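# Seat rubber backing on pin post, then bin the pin

## Task

Fit a rubber backing onto the pin's post so it sits fully or almost fully home, with its wider end facing the pin, and then place the pin inside the bin. Some backings are a tight fit on the post and can stall halfway if pushed too gently.

## Robot and tools

Robot: two arms, left_arm (bases near y = +0.48 m) and right_arm (near y = -0.50 m), each carrying a four-digit hand with sixteen motors. right_arm has a right hand and left_arm a mirrored left hand. Each arm reports a hand point fixed in its palm. In hand-point axes, +z runs along straightened fingers toward the tips, +y points out of the palm face, and +x runs across the palm away from the thumb on the right hand but toward the thumb on the left hand. A rigid mast sits at the wrist on the palm side and can strike objects. Fingertips carry rubber caps; the rest is hard plastic.

Scene frame: origin at table-top height, halfway between the nominal bases, +z up, +x out over the table, left_arm on the +y side. Camera image sides do not match these names. Positions are in metres, velocities in m/s and rad/s, and orientation is a wxyz quaternion. Reported poses can be off by a few centimetres.

Row layout, shared by execute_actions and move: one flat list of 48 numbers covering both arms, each in [-1, 1]. Order: left dx, dy, dz, rx, ry, rz; then 16 left hand motor numbers; left current_limit, speed; then the same 24 for the right arm. The six pose numbers are offsets, not poses. They are measured along scene-frame axes from that arm's current Hand target, and rotation happens about the Hand target's position. Scale: 1.0 equals 0.6 m for dx, dy, dz, and 180 degrees for rx, ry, rz, which together form one rotation vector. All-zero pose numbers re-request the current Hand target. Orientation commands are clipped to within 32 degrees of the measured orientation.

Hand motor order: index_mcp, index_abd, index_pip, index_dip, thumb_cmc, thumb_axl, thumb_mcp, thumb_ipl, middle_mcp, middle_abd, middle_pip, middle_dip, ring_mcp, ring_abd, ring_pip, ring_dip. Each value is an absolute goal angle scaled between the hinge's two stops, not an offset. Straight values: finger _mcp -0.75, _abd 0.00, _pip -0.58, _dip -0.70, thumb_cmc -0.71, thumb_axl -0.68, thumb_mcp -0.23, thumb_ipl -0.17. Moving toward +1 curls the fingers toward the palm and swings the thumb in front of the palm. current_limit maps -1..+1 to 0..550 mA, with a floor of 11 mA. speed sets the set-point rate to (speed + 1) / 2 of 8.5 rad/s. Initial values are current_limit +0.4 and speed -0.6. A zero is a real goal, so to keep a hand unchanged, send back its hand_goal, hand_current_limit and hand_speed.

execute_actions(actions, cameras): actions is a list of actions, each up to 15 rows of 48 numbers, one row per 1/30 s step. Shorter actions repeat their last row. Every row in an action is an offset from the Hand target as it stood at that action's start, so repeating an offset moves the arm further. An empty actions list returns images and the full state.

move(target, speed, blend, stop_force, zero, blocking, cameras): target is either one 48-number row or a list of up to 15 rows. Every row is an offset from the same starting Hand targets. The arm travels in a straight line, lasting at least 0.5 s and stopping after 10 s. speed is in m/s, from 0.002 to 3.6, default 0.25; turning is limited to twice that in rad/s. blend is a corner radius in m; 0 means stop at each corner. stop_force is in N, 3 to 120, one value for both arms, and ends an arm's path when it meets resistance. Do not rely on it while the hand rotates, or for light loose objects. Leave it out when backing away from a contact. zero (default true) re-zeroes the force reading before the move. blocking=false cannot be combined with stop_force. The result adds a move: line such as done, off_target, moving, held or fault. limits=paced means a pose was clipped; limits=held means steps were withheld. Paths do not avoid obstacles. Route around an arm's own base.

wait(seconds 0 to 10), stop(), zoom_image(camera, region [x0,y0,x1,y1] in pixels, at most 504 square, only on the newest images), zero_wrist_force(arm), read_manual(section), and finished_scene(scene 1), which is final and irreversible.

Cameras: cam_head_left, cam_head_right, cam_high, cam_low, cam_left_wrist, cam_right_wrist, each 896x504.

Results: Hand target is the last commanded pose after clipping, and the next offsets start from it. The hand point often rests a bit short of it. hand_goal, hand_measured, hand_current_ma and hand_state are listed per motor in the order above. hand_state reads moving, goal, blocked or overload. Wrist force and torque are in the hand point's own axes, zeroed at scene start. Joint torques include gravity.

Avoid: hitting anything hard, fast presses, or pressing past a firm contact. An arm is stiff, and about 150 N of force, or joint load limits (wrist joints 26.3 N m), stop it for 10 s. A motor held at 495 mA or more for 5 s shuts down for 10 s. Arms pressing or hitting each other can fail the scene, including a hand closing on the other hand's fingers. Don't drop parts, release them while moving, or let anything fall off the table. Stretched or straining arms heat up, and at 85 °C the arm is braked for 30 to 60 s. Loose objects may be nudged at random. Seat the backing firmly, since some backings need a strong push, and make sure the result stays in place before calling finished_scene.

Each tool is called as name(argument=value, ...) on one line, values as JSON.

## Session

execute_actions(actions=[])

Scene clock: 0.00 s.
left_arm: end_effector_position=(+0.8454, +0.5420, +0.3822) hand_goal=(-0.754, +0.000, -0.576, -0.696, -0.714, -0.678, -0.226, -0.168, -0.754, +0.000, -0.576, -0.696, -0.754, +0.000, -0.576, -0.696) hand_measured=(-0.754, +0.000, -0.576, -0.696, -0.714, -0.678, -0.226, -0.168, -0.754, +0.000, -0.576, -0.696, -0.754, +0.000, -0.576, -0.696) hand_current_ma=(+0, +0, +0, +0, +0, +0, +0, +0, +0, +0, +0, +0, +0, +0, +0, +0) hand_state=(goal, goal, goal, goal, goal, goal, goal, goal, goal, goal, goal, goal, goal, goal, goal, goal) hand_current_limit=0.40 hand_speed=-0.60 end_effector_quat_wxyz=(-0.055, +0.719, +0.576, +0.384) | right_arm: end_effector_position=(+0.4415, -0.9187, +0.1082) hand_goal=(-0.754, +0.000, -0.576, -0.696, -0.714, -0.678, -0.226, -0.168, -0.754, +0.000, -0.576, -0.696, -0.754, +0.000, -0.576, -0.696) hand_measured=(-0.754, +0.000, -0.576, -0.696, -0.714, -0.678, -0.226, -0.168, -0.754, +0.000, -0.576, -0.696, -0.754, +0.000, -0.576, -0.696) hand_current_ma=(+0, +0, +0, +0, +0, +0, +0, +0, +0, +0, +0, +0, +0, +0, +0, +0) hand_state=(goal, goal, goal, goal, goal, goal, goal, goal, goal, goal, goal, goal, goal, goal, goal, goal) hand_current_limit=0.40 hand_speed=-0.60 end_effector_quat_wxyz=(-0.489, +0.870, -0.061, -0.027)
Joint positions: left_arm=[3.288 -2.144 -1.271 -0.631 2.046 0.51] | right_arm=[-0.933 -0.678 0.867 -0.826 -1.069 0.466]
Joint velocities: within noise
Joint torques (N m): no reading
Wrist force (N): no reading
Wrist torque (N m): no reading
Wrist force, peak (N): no reading
Hand target: left_arm +0.8454, +0.5420, +0.3822; -0.055, +0.719, +0.576, +0.384 | right_arm +0.4415, -0.9187, +0.1082; -0.489, +0.870, -0.061, -0.027

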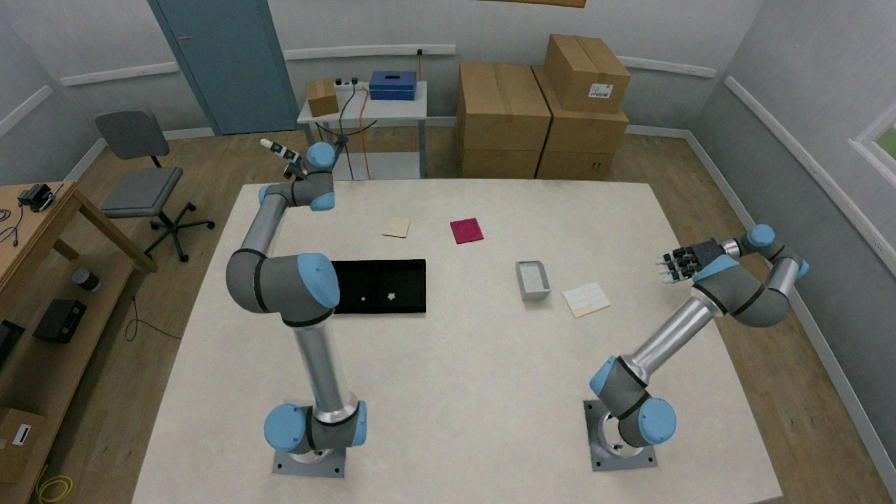

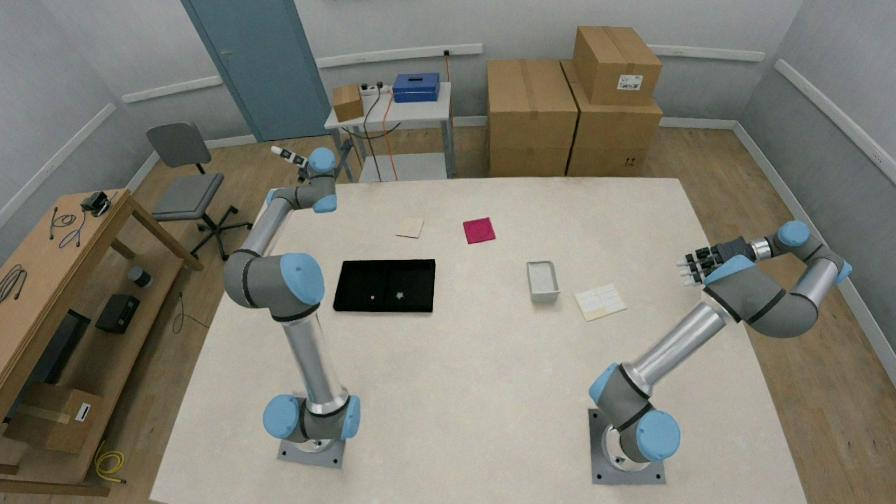

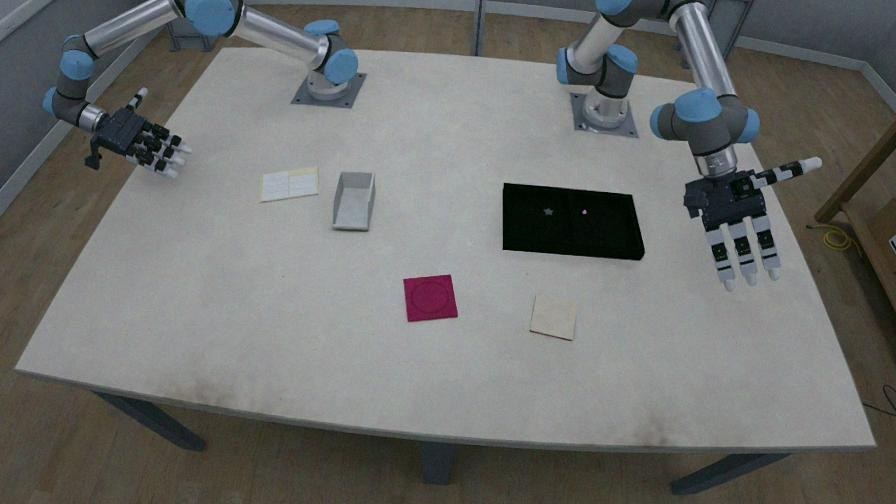

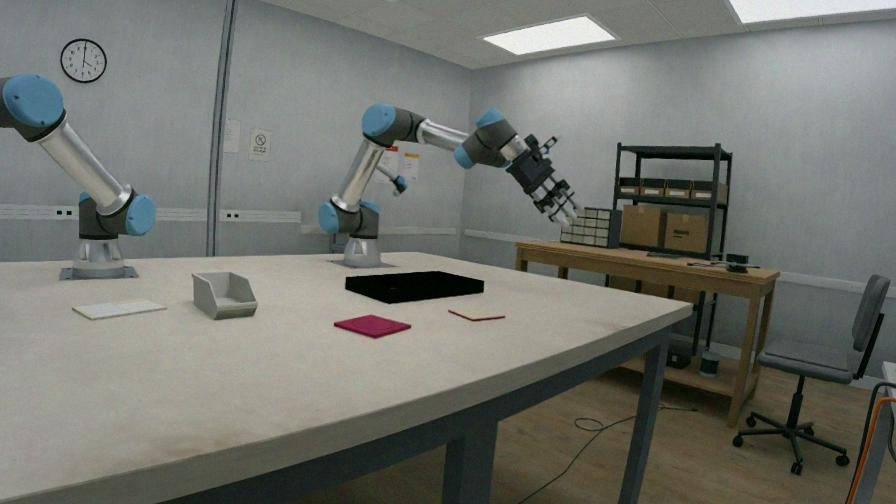

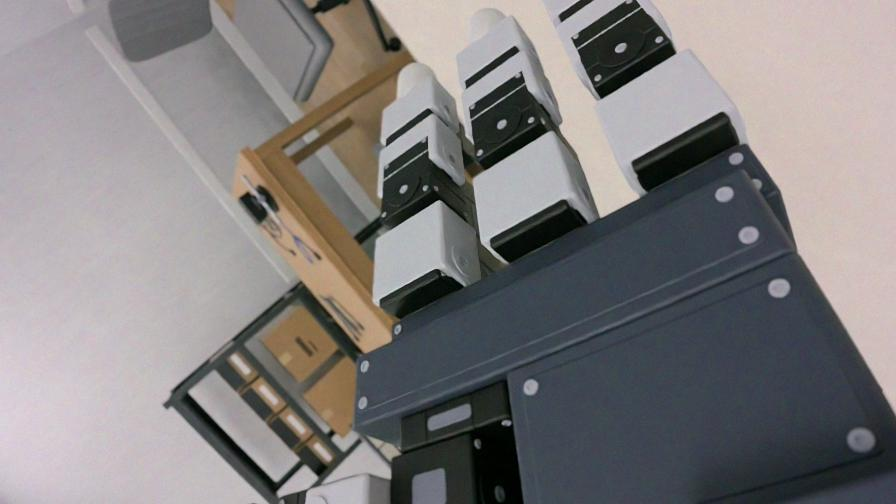

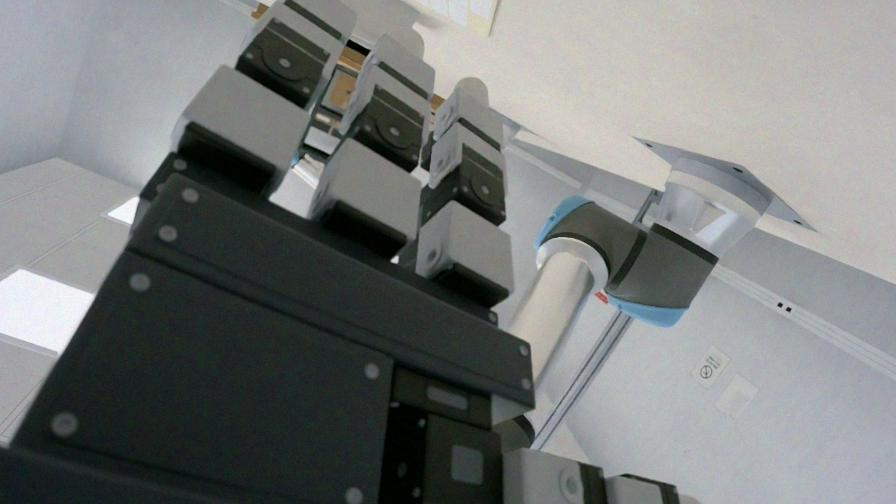

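zoom_image(camera="cam_high", region=[500, 170, 650, 270])

zoom_image(camera="cam_head_right", region=[330, 250, 440, 320])

zoom_image(camera="cam_head_left", region=[330, 250, 440, 320])

zoom_image(camera="cam_low", region=[320, 250, 520, 350])

zoom_image(camera="cam_high", region=[530, 195, 610, 230])

Scaled by 3.360 from the camera's 896x504 image, which has a finer 1280x720 frame.

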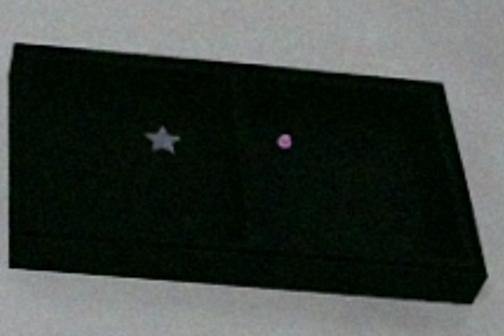

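Scaled by 4.582 from the camera's 896x504 image, which has a finer 1280x720 frame.

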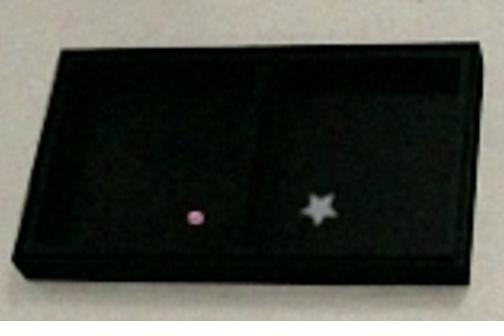

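Scaled by 4.582 from the camera's 896x504 image, which has a finer 1280x720 frame.

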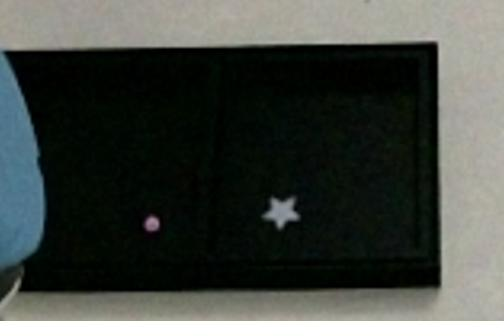

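Scaled by 2.520 from the camera's 896x504 image, which has a finer 1280x720 frame.

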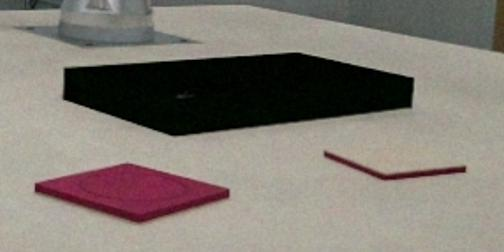

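Scaled by 6.300 from the camera's 896x504 image, which has a finer 1280x720 frame.

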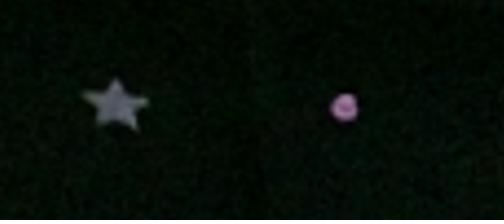

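move(target=[-0.5757, -0.7367, -0.2203, -0.2035, 0.1524, 0.0663, -0.754, 0, -0.576, -0.696, -0.714, -0.678, -0.226, -0.168, -0.754, 0, -0.576, -0.696, -0.754, 0, -0.576, -0.696, 0.4, -0.6, 0,0,0,0,0,0, -0.754, 0, -0.576, -0.696, -0.714, -0.678, -0.226, -0.168, -0.754, 0, -0.576, -0.696, -0.754, 0, -0.576, -0.696, 0.4, -0.6], speed=0.35, cameras=["cam_left_wrist", "cam_high"])

Scene clock: 423.20 s.
left_arm: end_effector_position=(+0.5001, +0.1001, +0.2500) hand_goal=(-0.754, +0.000, -0.576, -0.696, -0.714, -0.678, -0.226, -0.168, -0.754, +0.000, -0.576, -0.696, -0.754, +0.000, -0.576, -0.696) hand_measured=(-0.754, +0.000, -0.576, -0.696, -0.716, -0.678, -0.224, -0.168, -0.754, +0.000, -0.576, -0.696, -0.754, +0.000, -0.576, -0.696) hand_current_ma=(+0, +0, +0, +0, +0, +0, +2, +0, +0, +0, +0, +0, +0, +0, +0, +0) hand_state=(goal, goal, goal, goal, goal, goal, goal, goal, goal, goal, goal, goal, goal, goal, goal, goal) hand_current_limit=0.40 hand_speed=-0.60 end_effector_quat_wxyz=(+0.000, +0.707, +0.707, +0.000) | right_arm: end_effector_position=(+0.4415, -0.9187, +0.1082) hand_goal=(-0.754, +0.000, -0.576, -0.696, -0.714, -0.678, -0.226, -0.168, -0.754, +0.000, -0.576, -0.696, -0.754, +0.000, -0.576, -0.696) hand_measured=(-0.748, +0.000, -0.576, -0.696, -0.708, -0.678, -0.226, -0.168, -0.748, +0.000, -0.576, -0.696, -0.748, +0.000, -0.576, -0.696) hand_current_ma=(+17, +0, -1, +0, +15, +2, +0, +1, +16, +0, -1, +0, +19, +0, -1, +0) hand_state=(goal, goal, goal, goal, goal, goal, goal, goal, goal, goal, goal, goal, goal, goal, goal, goal) hand_current_limit=0.40 hand_speed=-0.60 end_effector_quat_wxyz=(-0.489, +0.870, -0.061, -0.027)
Joint positions: left_arm=[2.66 -1.851 -1.585 -1.276 1.571 -0.505] | right_arm=[-0.933 -0.678 0.867 -0.826 -1.069 0.466]
Joint torques (N m): left_arm=[-6.02 42.28 34.88 1.73 -2.06 -1.72] | right_arm=[-0.29 -59.96 -21.76 -0.06 0.69 0.23]
Wrist force (N): left_arm=[-1.3 -0.5 -0.9] | right_arm=[-0.2 -0.2 -0.2]
Wrist torque (N m): left_arm=[0.20 -0.06 -0.42] | right_arm=[-0.01 0.03 -0.02]
Wrist force, peak (N): left_arm=[-3.0 -1.9 -0.5] | right_arm=[-0.6 -0.1 -0.3]
Hand target: left_arm +0.5000, +0.1000, +0.2501; +0.000, +0.707, +0.707, +0.000 | right_arm +0.4415, -0.9187, +0.1082; -0.489, +0.870, -0.061, -0.027
Off the commanded pose: left_arm 0.000 m, 0 deg | right_arm 0.000 m, 0 deg.
move: done
camera_calibration:
cam_left_wrist: T_world_to_cam=[[-0.618409, -0.783541, 0.0602853, 0.336258], [-0.478846, 0.436531, 0.761674, -0.0410322], [-0.623119, 0.442158, -0.64515, 0.554181], [0, 0, 0, 1]] pos_world=[0.533617, 0.036348, 0.368512]
Images, in order (width x height): cam_high 896x504, cam_left_wrist 896x504.

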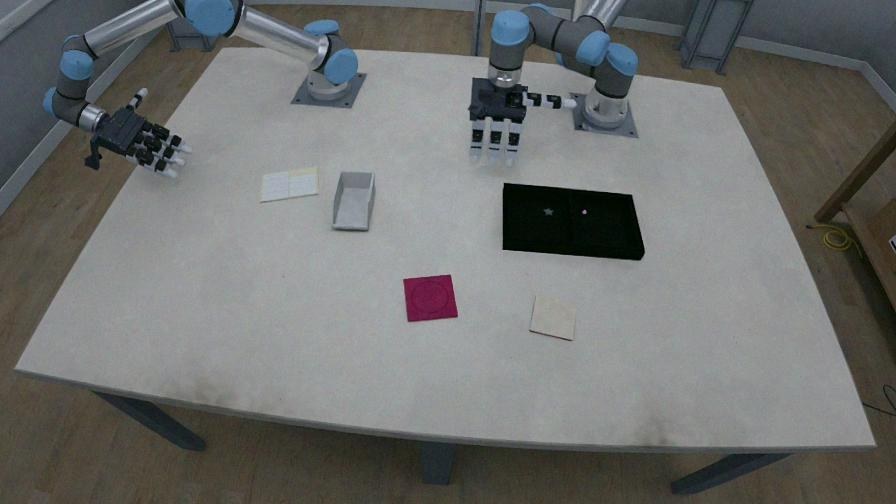

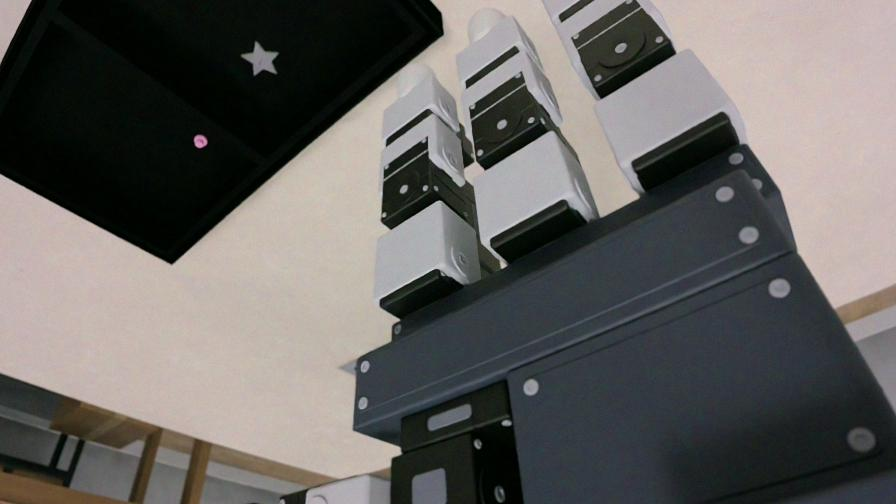

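zoom_image(camera="cam_left_wrist", region=[230, 30, 290, 90])

zoom_image(camera="cam_left_wrist", region=[180, 120, 220, 160])

zoom_image(camera="cam_left_wrist", region=[0, 0, 450, 270])

Scaled by 8.400 from the camera's 896x504 image, which has a finer 1280x720 frame.

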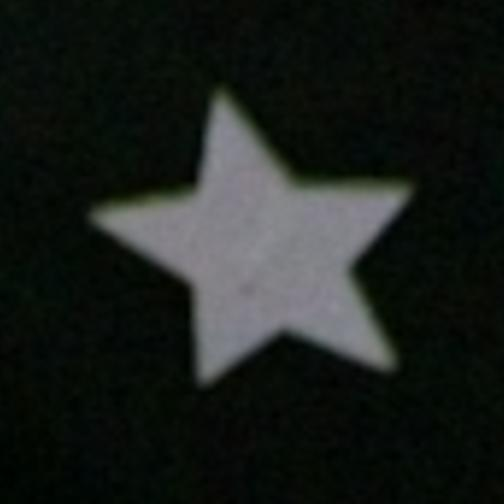

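Scaled by 12.600 from the camera's 896x504 image, which has a finer 1280x720 frame.

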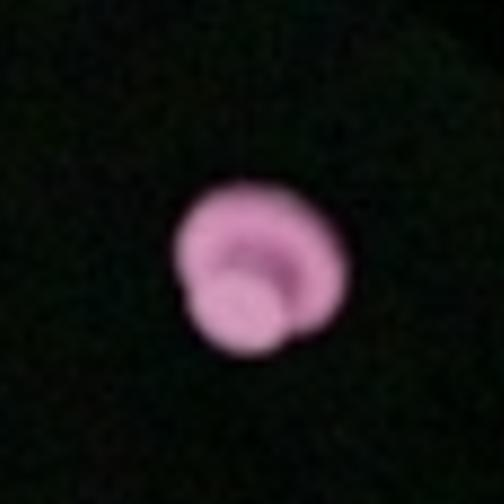

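Scaled by 1.120 from the camera's 896x504 image, which has a finer 1280x720 frame.

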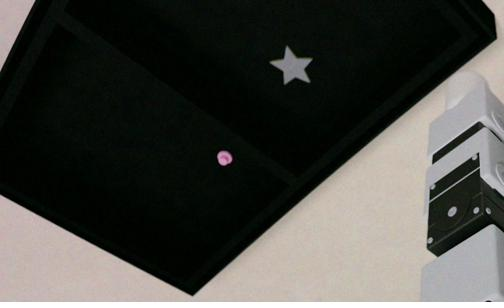

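move(target=[-0.2333, 0.295, -0.1167, 0, 0, -0.5, -0.754, 0, -0.576, -0.696, -0.714, -0.678, -0.226, -0.168, -0.754, 0, -0.576, -0.696, 0.342, 0, 0.883, -0.551, 0.4, -0.6, -0.0692, 0.8645, 0.403, -0.0827, -0.01, -0.16, 0.342, 0, 0.883, -0.551, -0.714, -0.678, -0.9, -0.168, 0.342, 0, 0.883, -0.551, 0.342, 0, 0.883, -0.551, 0.4, -0.6], speed=0.35, cameras=["cam_left_wrist", "cam_high"])

Scene clock: 748.83 s.
left_arm: end_effector_position=(+0.3600, +0.2769, +0.1800) hand_goal=(-0.754, +0.000, -0.576, -0.696, -0.714, -0.678, -0.226, -0.168, -0.754, +0.000, -0.576, -0.696, +0.342, +0.000, +0.882, -0.552) hand_measured=(-0.754, +0.000, -0.576, -0.696, -0.716, -0.678, -0.224, -0.168, -0.754, +0.000, -0.576, -0.696, +0.324, +0.000, +0.878, -0.554) hand_current_ma=(+0, +0, +0, +0, +0, +0, +2, +0, +0, +0, +0, +0, -24, +0, -2, -1) hand_state=(goal, goal, goal, goal, goal, goal, goal, goal, goal, goal, goal, goal, goal, goal, goal, goal) hand_current_limit=0.40 hand_speed=-0.60 end_effector_quat_wxyz=(+0.000, +1.000, +0.000, +0.000) | right_arm: end_effector_position=(+0.3999, -0.4000, +0.3500) hand_goal=(+0.342, +0.000, +0.882, -0.552, -0.714, -0.678, -0.900, -0.168, +0.342, +0.000, +0.882, -0.552, +0.342, +0.000, +0.882, -0.552) hand_measured=(+0.332, +0.000, +0.876, -0.554, -0.708, -0.678, -0.896, -0.168, +0.332, +0.000, +0.876, -0.554, +0.330, +0.000, +0.876, -0.554) hand_current_ma=(-33, +0, -18, -7, +19, -2, +13, +1, -30, +0, -14, -7, -35, +0, -18, -6) hand_state=(goal, goal, goal, goal, goal, goal, goal, goal, goal, goal, goal, goal, goal, goal, goal, goal) hand_current_limit=0.40 hand_speed=-0.60 end_effector_quat_wxyz=(-0.365, +0.883, -0.270, +0.117) end_effector_velocity=(+0.001, +0.000, +0.000) end_effector_angular_velocity=(-0.001, -0.004, +0.000)
Joint positions: left_arm=[3.204 -1.41 -2.251 -1.052 1.57 1.61] | right_arm=[-0.258 -1.757 1.905 -2.002 -0.826 1.964]
Joint velocities: left_arm=[within noise] | right_arm=[0.001 0 0.001 -0.006 0 0.002]
Joint torques (N m): left_arm=[1.43 4.57 31.85 -0.6 -0.32 1.8] | right_arm=[5.46 -1.98 -17.13 -3.86 1.32 2.64]
Wrist force (N): left_arm=[-1.4 -0.4 -1.0] | right_arm=[-0.2 -0.1 0.1]
Wrist torque (N m): left_arm=[0.27 -0.07 -0.30] | right_arm=[0.21 0.00 0.11]
Wrist force, peak (N): left_arm=[-2.4 0.2 -1.3] | right_arm=[-1.6 -2.0 0.5]
Hand target: left_arm +0.3600, +0.2770, +0.1800; +0.000, +1.000, +0.000, +0.000 | right_arm +0.3999, -0.4000, +0.3500; -0.365, +0.883, -0.270, +0.117
Off the commanded pose: left_arm 0.000 m, 0 deg | right_arm 0.000 m, 0 deg.
move: done
camera_calibration:
cam_left_wrist: T_world_to_cam=[[-0.783659, 0.618239, 0.0604918, 0.0637034], [0.436621, 0.47893, 0.761569, -0.473369], [0.441861, 0.623222, -0.645254, -0.0899466], [0, 0, 0, 1]] pos_world=[0.296349, 0.243383, 0.298611]
Images, in order (width x height): cam_high 896x504, cam_left_wrist 896x504.

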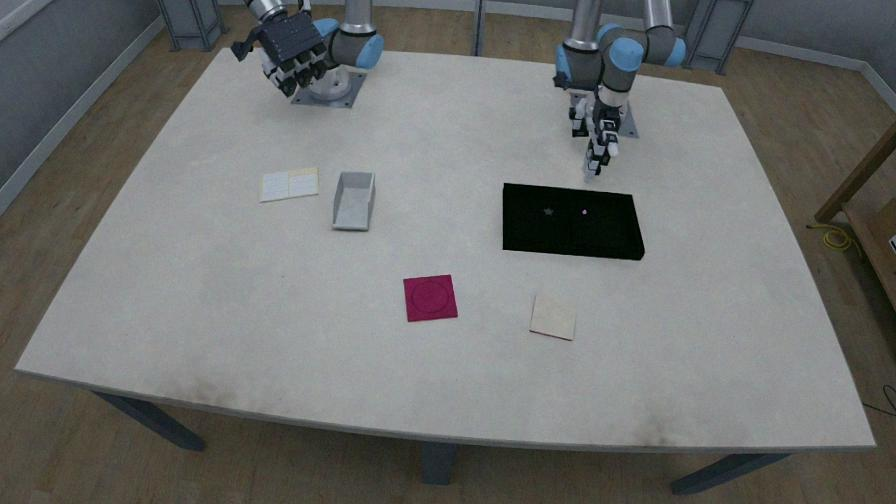

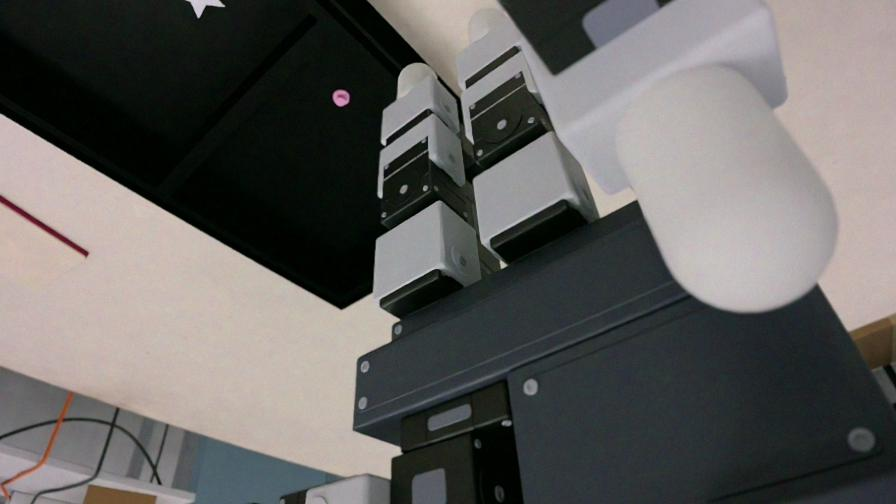

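zoom_image(camera="cam_left_wrist", region=[320, 80, 360, 120])

zoom_image(camera="cam_left_wrist", region=[150, 0, 450, 170])

Scaled by 12.600 from the camera's 896x504 image, which has a finer 1280x720 frame.

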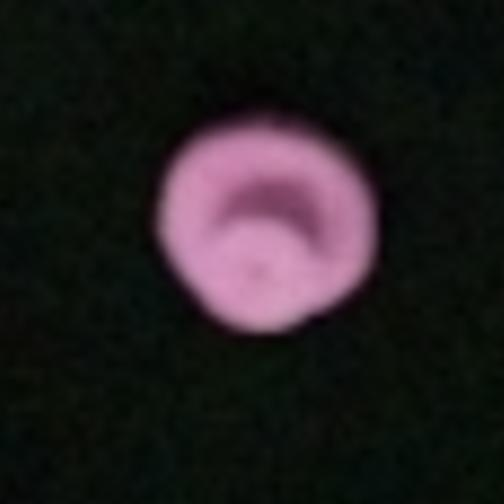

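Scaled by 1.680 from the camera's 896x504 image, which has a finer 1280x720 frame.

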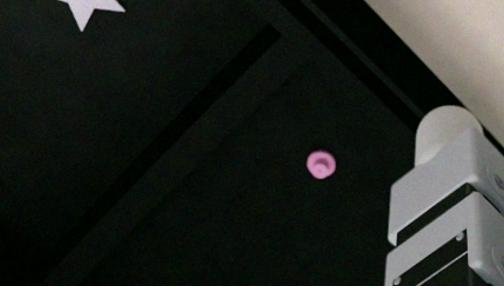

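move(target=[0,0,0,0,0,0, -0.754, 0, -0.576, -0.696, -0.714, -0.678, -0.226, -0.168, -0.754, 0, -0.576, -0.696, 0.342, 0, 0.883, -0.551, 0.4, -0.6, 0.1335, 0.7167, -0.4167, -0.0827, -0.01, -0.16, 0.342, 0, 0.883, -0.551, 0.571, -0.678, -0.95, -0.168, 0.342, 0, 0.883, -0.551, 0.342, 0, 0.883, -0.551, 0.4, -0.6], speed=0.3, cameras=["cam_right_wrist", "cam_high"])

Scene clock: 846.47 s.
left_arm: end_effector_position=(+0.3600, +0.2770, +0.1800) hand_goal=(-0.754, +0.000, -0.576, -0.696, -0.714, -0.678, -0.226, -0.168, -0.754, +0.000, -0.576, -0.696, +0.342, +0.000, +0.882, -0.552) hand_measured=(-0.754, +0.000, -0.576, -0.696, -0.716, -0.678, -0.224, -0.168, -0.754, +0.000, -0.576, -0.696, +0.324, +0.000, +0.878, -0.554) hand_current_ma=(+0, +0, +0, +0, +0, +0, +2, +0, +0, +0, +0, +0, -24, +0, -2, -1) hand_state=(goal, goal, goal, goal, goal, goal, goal, goal, goal, goal, goal, goal, goal, goal, goal, goal) hand_current_limit=0.40 hand_speed=-0.60 end_effector_quat_wxyz=(+0.000, +1.000, +0.000, +0.000) | right_arm: end_effector_position=(+0.4800, +0.0300, +0.1001) hand_goal=(+0.342, +0.000, +0.882, -0.552, +0.570, -0.678, -0.950, -0.168, +0.342, +0.000, +0.882, -0.552, +0.342, +0.000, +0.882, -0.552) hand_measured=(+0.312, -0.006, +0.856, -0.564, +0.536, -0.682, -0.946, -0.168, +0.332, +0.000, +0.876, -0.554, +0.332, +0.000, +0.876, -0.554) hand_current_ma=(-112, -14, -88, -39, -122, -10, +15, +1, -28, +0, -14, -7, -33, +0, -18, -6) hand_state=(blocked, goal, blocked, goal, blocked, goal, goal, goal, goal, goal, goal, goal, goal, goal, goal, goal) hand_current_limit=0.40 hand_speed=-0.60 end_effector_quat_wxyz=(-0.213, +0.826, -0.457, +0.251)
Joint positions: left_arm=[3.204 -1.41 -2.251 -1.052 1.57 1.61] | right_arm=[0.699 -0.827 1.427 -2.791 -1.843 3.14]
Joint torques (N m): left_arm=[7.19 3.94 31.89 -0.28 2.03 1.85] | right_arm=[6.55 -41.85 -28.48 -1.39 -2.75 0.99]
Wrist force (N): left_arm=[-1.3 -0.4 -1.1] | right_arm=[-0.4 0.1 0.2]
Wrist torque (N m): left_arm=[0.27 -0.07 -0.32] | right_arm=[0.27 0.05 0.12]
Wrist force, peak (N): left_arm=[-1.5 -0.5 -1.3] | right_arm=[-2.6 -0.5 1.6]
Hand target: left_arm +0.3600, +0.2770, +0.1800; +0.000, +1.000, +0.000, +0.000 | right_arm +0.4800, +0.0300, +0.1000; -0.213, +0.826, -0.457, +0.251
Off the commanded pose: left_arm 0.000 m, 0 deg | right_arm 0.000 m, 0 deg.
move: done
camera_calibration:
cam_right_wrist: T_world_to_cam=[[-0.729342, 0.380095, -0.568847, 0.436363], [-0.339582, 0.520687, 0.783307, 0.0152016], [0.593922, 0.764469, -0.250686, -0.160244], [0, 0, 0, 1]] pos_world=[0.418593, -0.0512732, 0.196146]
Images, in order (width x height): cam_high 896x504, cam_right_wrist 896x504.

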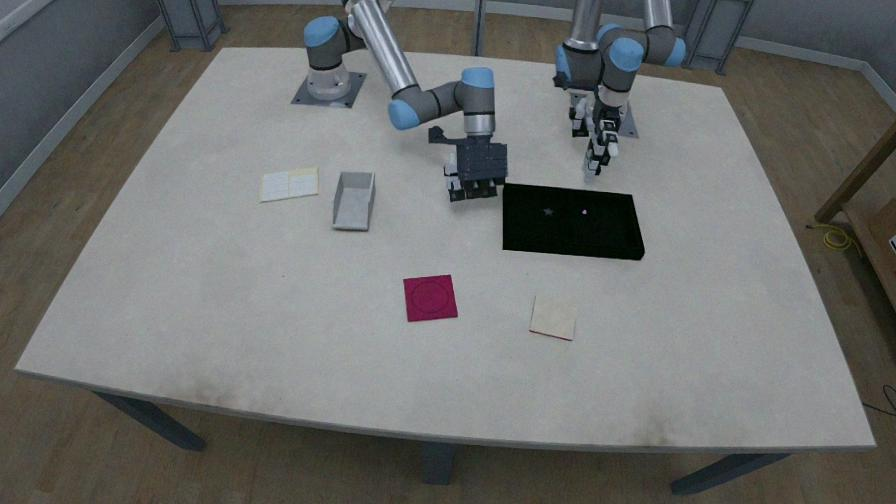

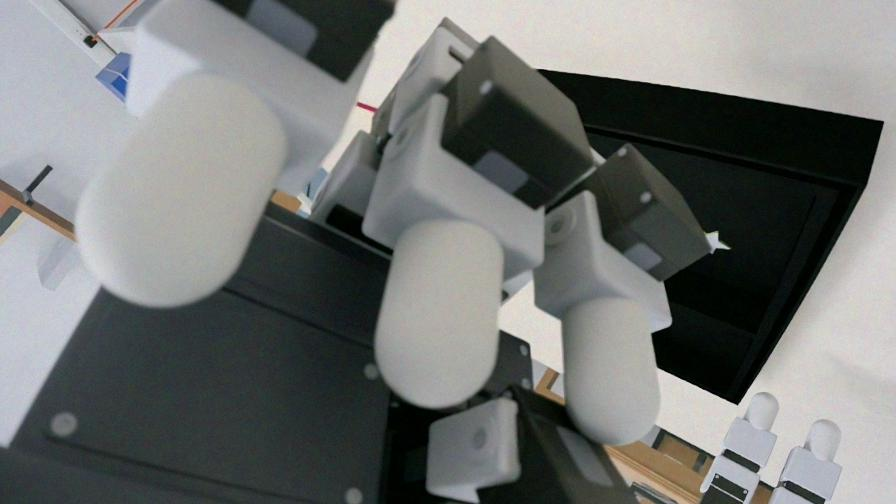

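move(target=[0.0167,-0.1733,0,0,0,0, -0.754, 0, -0.576, -0.696, -0.714, -0.678, -0.226, -0.168, -0.754, 0, -0.576, -0.696, 0.342, 0, 0.883, -0.551, 0.4, -0.6, 0,0,0,0,0,0, -1.0, 0, -0.576, -0.696, 0.571, -0.678, -0.95, -0.168, -1.0, 0, -0.576, -0.696, -1.0, 0, -0.576, -0.696, 0.4, -0.6], speed=0.15, cameras=["cam_left_wrist", "cam_right_wrist"])

Scene clock: 871.23 s.
left_arm: end_effector_position=(+0.3701, +0.1730, +0.1801) hand_goal=(-0.754, +0.000, -0.576, -0.696, -0.714, -0.678, -0.226, -0.168, -0.754, +0.000, -0.576, -0.696, +0.342, +0.000, +0.882, -0.552) hand_measured=(-0.754, +0.000, -0.576, -0.696, -0.716, -0.678, -0.224, -0.168, -0.754, +0.000, -0.576, -0.696, +0.324, +0.000, +0.880, -0.554) hand_current_ma=(+0, +0, +0, +0, +0, +0, +2, +0, +0, +0, +0, +0, -24, +0, -2, -1) hand_state=(goal, goal, goal, goal, goal, goal, goal, goal, goal, goal, goal, goal, goal, goal, goal, goal) hand_current_limit=0.40 hand_speed=-0.60 end_effector_quat_wxyz=(+0.000, +1.000, +0.000, +0.000) | right_arm: end_effector_position=(+0.4800, +0.0300, +0.1000) hand_goal=(-1.000, +0.000, -0.576, -0.696, +0.570, -0.678, -0.950, -0.168, -1.000, +0.000, -0.576, -0.696, -1.000, +0.000, -0.576, -0.696) hand_measured=(-0.984, -0.004, -0.568, -0.694, +0.564, -0.680, -0.946, -0.168, -0.984, +0.000, -0.570, -0.694, -0.982, +0.000, -0.568, -0.694) hand_current_ma=(+57, -8, +20, +6, -14, -4, +15, +1, +53, +0, +16, +6, +62, +0, +20, +6) hand_state=(goal, goal, goal, goal, goal, goal, goal, goal, goal, goal, goal, goal, goal, goal, goal, goal) hand_current_limit=0.40 hand_speed=-0.60 end_effector_quat_wxyz=(-0.213, +0.826, -0.457, +0.251)
Joint positions: left_arm=[2.946 -1.545 -2.132 -1.036 1.57 1.352] | right_arm=[0.699 -0.827 1.427 -2.791 -1.844 3.141]
Joint torques (N m): left_arm=[-7.53 19.49 5.42 -0.04 2.19 -1.87] | right_arm=[6.13 -40.51 -27.46 -1.5 -2.18 1.75]
Wrist force (N): left_arm=[-1.8 -0.6 -0.8] | right_arm=[-0.7 0.2 0.3]
Wrist torque (N m): left_arm=[0.23 0.00 -0.44] | right_arm=[0.01 0.04 0.06]
Wrist force, peak (N): left_arm=[-1.6 -1.8 -1.2] | right_arm=[-0.7 0.2 0.3]
Hand target: left_arm +0.3701, +0.1730, +0.1800; +0.000, +1.000, +0.000, +0.000 | right_arm +0.4800, +0.0300, +0.1000; -0.213, +0.826, -0.457, +0.251
Off the commanded pose: left_arm 0.000 m, 0 deg | right_arm 0.000 m, 0 deg.
move: done
camera_calibration:
cam_left_wrist: T_world_to_cam=[[-0.7836, 0.618314, 0.0604909, 0.135819], [0.436616, 0.478817, 0.761643, -0.428098], [0.441971, 0.623235, -0.645167, -0.0296537], [0, 0, 0, 1]] pos_world=[0.306448, 0.139483, 0.298711]
cam_right_wrist: T_world_to_cam=[[-0.729314, 0.380109, -0.568875, 0.436205], [-0.339425, 0.520921, 0.783219, 0.0152693], [0.594048, 0.764302, -0.250896, -0.160391], [0, 0, 0, 1]] pos_world=[0.418593, -0.0511726, 0.195946]
Images, in order (width x height): cam_left_wrist 896x504, cam_right_wrist 896x504.

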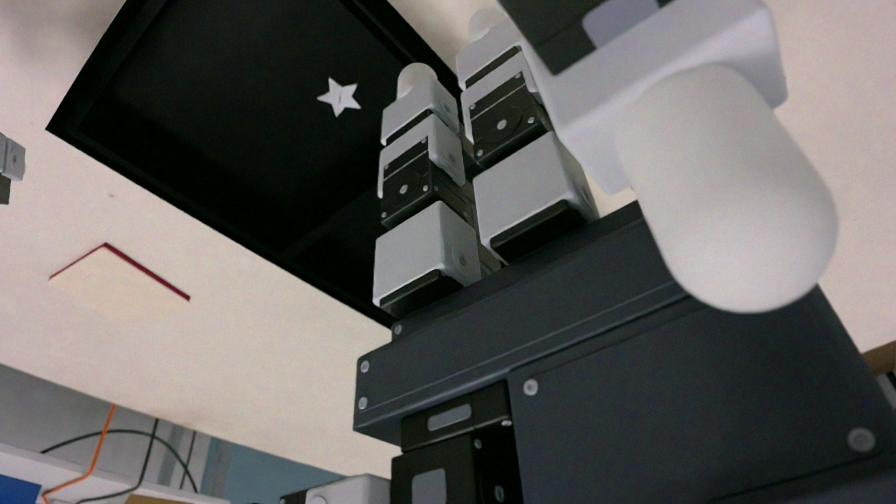

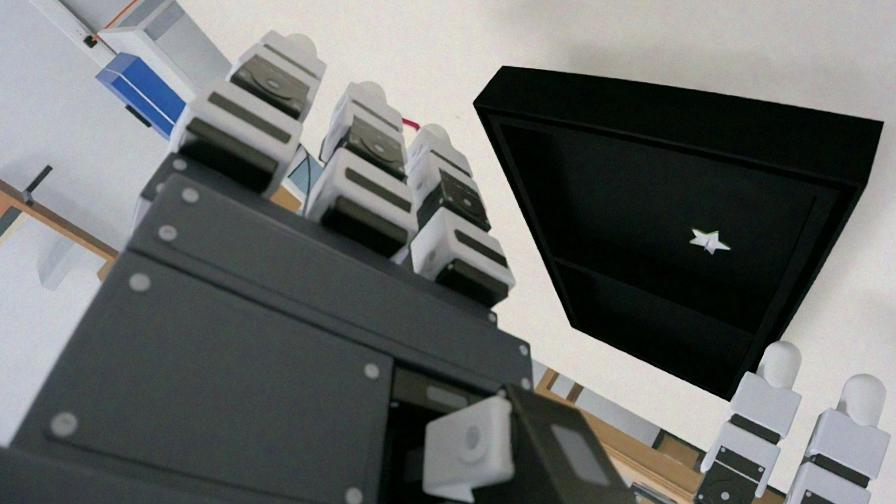

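zoom_image(camera="cam_right_wrist", region=[680, 215, 740, 265])

zoom_image(camera="cam_left_wrist", region=[310, 70, 370, 130])

zoom_image(camera="cam_right_wrist", region=[460, 60, 896, 504])

Scaled by 8.400 from the camera's 896x504 image, which has a finer 1280x720 frame.

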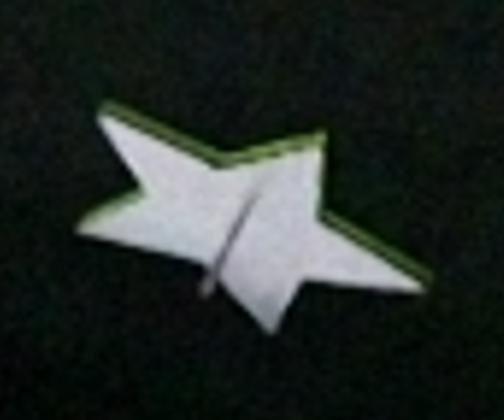

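Scaled by 8.400 from the camera's 896x504 image, which has a finer 1280x720 frame.

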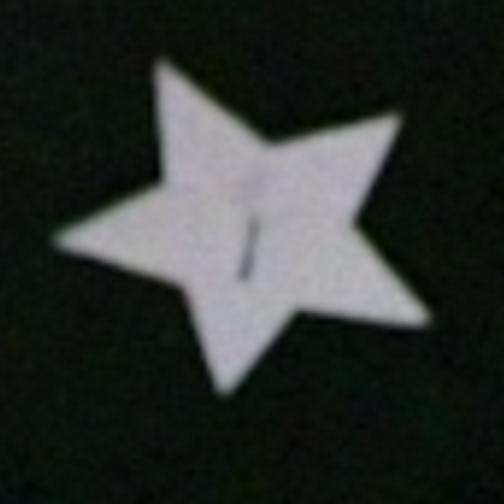

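Scaled by 1.135 from the camera's 896x504 image, which has a finer 1280x720 frame.

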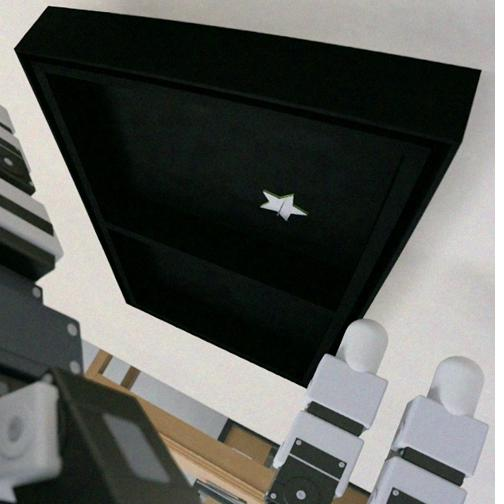

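zoom_image(camera="cam_left_wrist", region=[380, 0, 540, 120])

Scaled by 3.150 from the camera's 896x504 image, which has a finer 1280x720 frame.

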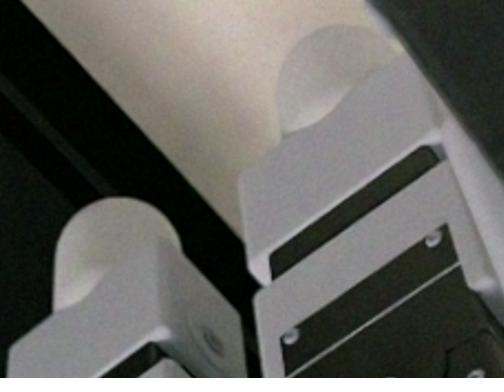

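move(target=[[0.1365,0.1783,0,0,0,0, -0.754, 0, -0.576, -0.696, -0.714, -0.678, -0.226, -0.168, -0.754, 0, -0.576, -0.696, 0.342, 0, 0.883, -0.551, 0.4, -0.6, 0,0,0,0,0,0, -1.0, 0, -0.576, -0.696, 0.571, -0.678, -0.95, -0.168, -1.0, 0, -0.576, -0.696, -1.0, 0, -0.576, -0.696, 0.4, -0.6],[0.1365,0.1783,-0.05,0,0,0, -0.754, 0, -0.576, -0.696, -0.714, -0.678, -0.226, -0.168, -0.754, 0, -0.576, -0.696, 0.342, 0, 0.883, -0.551, 0.4, -0.6, 0,0,0,0,0,0, -1.0, 0, -0.576, -0.696, 0.571, -0.678, -0.95, -0.168, -1.0, 0, -0.576, -0.696, -1.0, 0, -0.576, -0.696, 0.4, -0.6]], speed=[0.15, 0.06], cameras=["cam_left_wrist"])

zoom_image(camera="cam_left_wrist", region=[390, 0, 520, 100])

Scene clock: 964.23 s.
left_arm: end_effector_position=(+0.4519, +0.2799, +0.1499) hand_goal=(-0.754, +0.000, -0.576, -0.696, -0.714, -0.678, -0.226, -0.168, -0.754, +0.000, -0.576, -0.696, +0.342, +0.000, +0.882, -0.552) hand_measured=(-0.754, +0.000, -0.576, -0.696, -0.716, -0.678, -0.224, -0.168, -0.754, +0.000, -0.576, -0.696, +0.324, +0.000, +0.880, -0.554) hand_current_ma=(+0, +0, +0, +0, +0, +0, +2, +0, +0, +0, +0, +0, -23, +0, -2, -1) hand_state=(goal, goal, goal, goal, goal, goal, goal, goal, goal, goal, goal, goal, goal, goal, goal, goal) hand_current_limit=0.40 hand_speed=-0.60 end_effector_quat_wxyz=(+0.000, +1.000, +0.000, +0.000) | right_arm: end_effector_position=(+0.4800, +0.0300, +0.1000) hand_goal=(-1.000, +0.000, -0.576, -0.696, +0.570, -0.678, -0.950, -0.168, -1.000, +0.000, -0.576, -0.696, -1.000, +0.000, -0.576, -0.696) hand_measured=(-0.984, -0.004, -0.568, -0.694, +0.564, -0.680, -0.946, -0.168, -0.984, +0.000, -0.570, -0.694, -0.982, +0.000, -0.568, -0.694) hand_current_ma=(+57, -8, +20, +6, -14, -4, +15, +1, +53, +0, +16, +6, +62, +0, +20, +6) hand_state=(goal, goal, goal, goal, goal, goal, goal, goal, goal, goal, goal, goal, goal, goal, goal, goal) hand_current_limit=0.40 hand_speed=-0.60 end_effector_quat_wxyz=(-0.213, +0.826, -0.457, +0.251)
Joint positions: left_arm=[3.203 -1.677 -2.084 -0.952 1.57 1.609] | right_arm=[0.699 -0.827 1.427 -2.791 -1.844 3.141]
Joint torques (N m): left_arm=[8.63 32.14 30.44 0.38 0.89 1.5] | right_arm=[2.34 -40.95 -24.39 -1.65 -2.08 1.33]
Wrist force (N): left_arm=[-1.3 -0.4 -0.9] | right_arm=[-0.4 0.2 0.3]
Wrist torque (N m): left_arm=[0.25 -0.09 -0.24] | right_arm=[0.01 -0.01 0.08]
Wrist force, peak (N): left_arm=[-2.3 0.8 -0.5] | right_arm=[-0.6 -0.2 0.2]
Hand target: left_arm +0.4520, +0.2800, +0.1500; +0.000, +1.000, +0.000, +0.000 | right_arm +0.4800, +0.0300, +0.1000; -0.213, +0.826, -0.457, +0.251
Off the commanded pose: left_arm 0.000 m, 0 deg | right_arm 0.000 m, 0 deg.
move: done
camera_calibration:
cam_left_wrist: T_world_to_cam=[[-0.783557, 0.618341, 0.060768, 0.135486], [0.436911, 0.478815, 0.761475, -0.492114], [0.441755, 0.623209, -0.645339, -0.15184], [0, 0, 0, 1]] pos_world=[0.388247, 0.246483, 0.268511]
Images, in order (width x height): cam_left_wrist 896x504.

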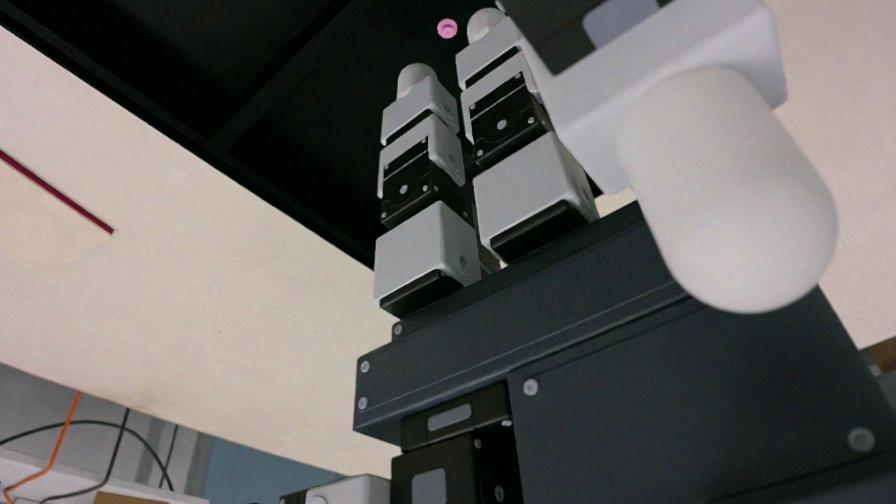

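Scaled by 3.877 from the camera's 896x504 image, which has a finer 1280x720 frame.

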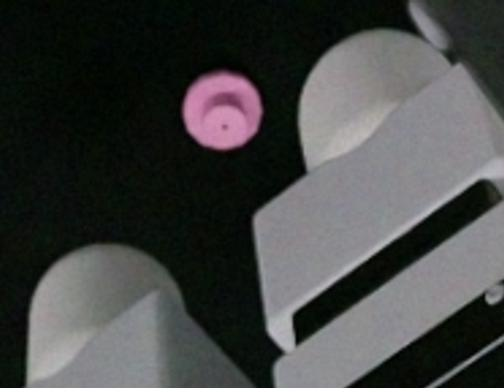

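move(target=[0,0,-0.055,0,0,0, -0.754, 0, -0.576, -0.696, -0.714, -0.678, -0.226, -0.168, -0.754, 0, -0.576, -0.696, 0.342, 0, 0.883, -0.551, 0.4, -0.6, 0,0,0,0,0,0, -1.0, 0, -0.576, -0.696, 0.571, -0.678, -0.95, -0.168, -1.0, 0, -0.576, -0.696, -1.0, 0, -0.576, -0.696, 0.4, -0.6], speed=0.012, stop_force=3, cameras=["cam_left_wrist"])

zoom_image(camera="cam_left_wrist", region=[390, 0, 520, 100])

Scene clock: 986.40 s.
left_arm: end_effector_position=(+0.4519, +0.2800, +0.1268) hand_goal=(-0.754, +0.000, -0.576, -0.696, -0.714, -0.678, -0.226, -0.168, -0.754, +0.000, -0.576, -0.696, +0.342, +0.000, +0.882, -0.552) hand_measured=(-0.754, +0.000, -0.576, -0.696, -0.716, -0.678, -0.224, -0.168, -0.754, +0.000, -0.576, -0.696, +0.324, +0.000, +0.880, -0.554) hand_current_ma=(+0, +0, +0, +0, +0, +0, +2, +0, +0, +0, +0, +0, -23, +0, -2, -1) hand_state=(goal, goal, goal, goal, goal, goal, goal, goal, goal, goal, goal, goal, goal, goal, goal, goal) hand_current_limit=0.40 hand_speed=-0.60 end_effector_quat_wxyz=(+0.000, +1.000, +0.000, +0.000) | right_arm: end_effector_position=(+0.4800, +0.0300, +0.1000) hand_goal=(-1.000, +0.000, -0.576, -0.696, +0.570, -0.678, -0.950, -0.168, -1.000, +0.000, -0.576, -0.696, -1.000, +0.000, -0.576, -0.696) hand_measured=(-0.984, -0.004, -0.568, -0.694, +0.564, -0.680, -0.946, -0.168, -0.984, +0.000, -0.570, -0.694, -0.982, +0.000, -0.568, -0.694) hand_current_ma=(+57, -8, +20, +6, -14, -4, +15, +1, +53, +0, +16, +6, +62, +0, +20, +6) hand_state=(goal, goal, goal, goal, goal, goal, goal, goal, goal, goal, goal, goal, goal, goal, goal, goal) hand_current_limit=0.40 hand_speed=-0.60 end_effector_quat_wxyz=(-0.213, +0.826, -0.457, +0.251)
Joint positions: left_arm=[3.203 -1.716 -2.114 -0.884 1.57 1.609] | right_arm=[0.699 -0.827 1.427 -2.791 -1.844 3.141]
Joint torques (N m): left_arm=[6.25 33.26 29.84 1.41 2.11 -1.54] | right_arm=[-2.51 -42.21 -21.19 -2.33 -1.73 0.84]
Wrist force (N): left_arm=[-2.0 -0.8 -2.9] | right_arm=[-0.3 0.0 0.2]
Wrist torque (N m): left_arm=[0.40 -0.10 -0.27] | right_arm=[-0.01 -0.02 0.08]
Wrist force, peak (N): left_arm=[-1.4 -0.7 -12.9] | right_arm=[-0.6 0.2 0.3]
Hand target: left_arm +0.4520, +0.2800, +0.1268; +0.000, +1.000, +0.000, +0.000 (not the last commanded pose) | right_arm +0.4800, +0.0300, +0.1000; -0.213, +0.826, -0.457, +0.251
Off the commanded pose: left_arm 0.010 m, 0 deg | right_arm 0.000 m, 0 deg.
move: contact (left_arm)
camera_calibration:
cam_left_wrist: T_world_to_cam=[[-0.783597, 0.618307, 0.0605979, 0.136956], [0.436731, 0.478842, 0.761562, -0.474482], [0.441862, 0.623222, -0.645253, -0.166814], [0, 0, 0, 1]] pos_world=[0.388248, 0.246483, 0.245411]
Images, in order (width x height): cam_left_wrist 896x504.

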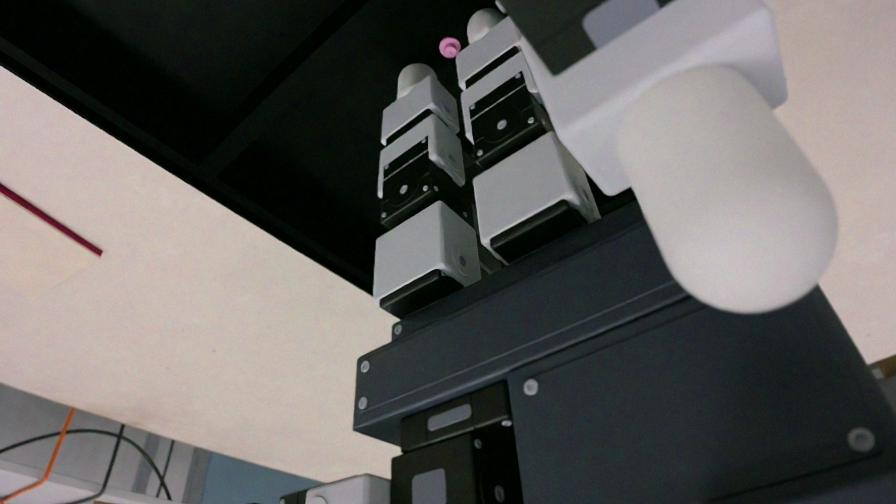

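Scaled by 3.877 from the camera's 896x504 image, which has a finer 1280x720 frame.

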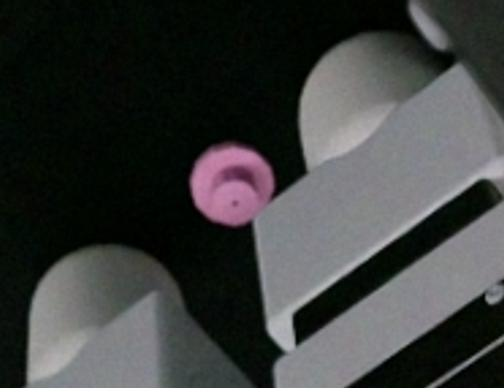

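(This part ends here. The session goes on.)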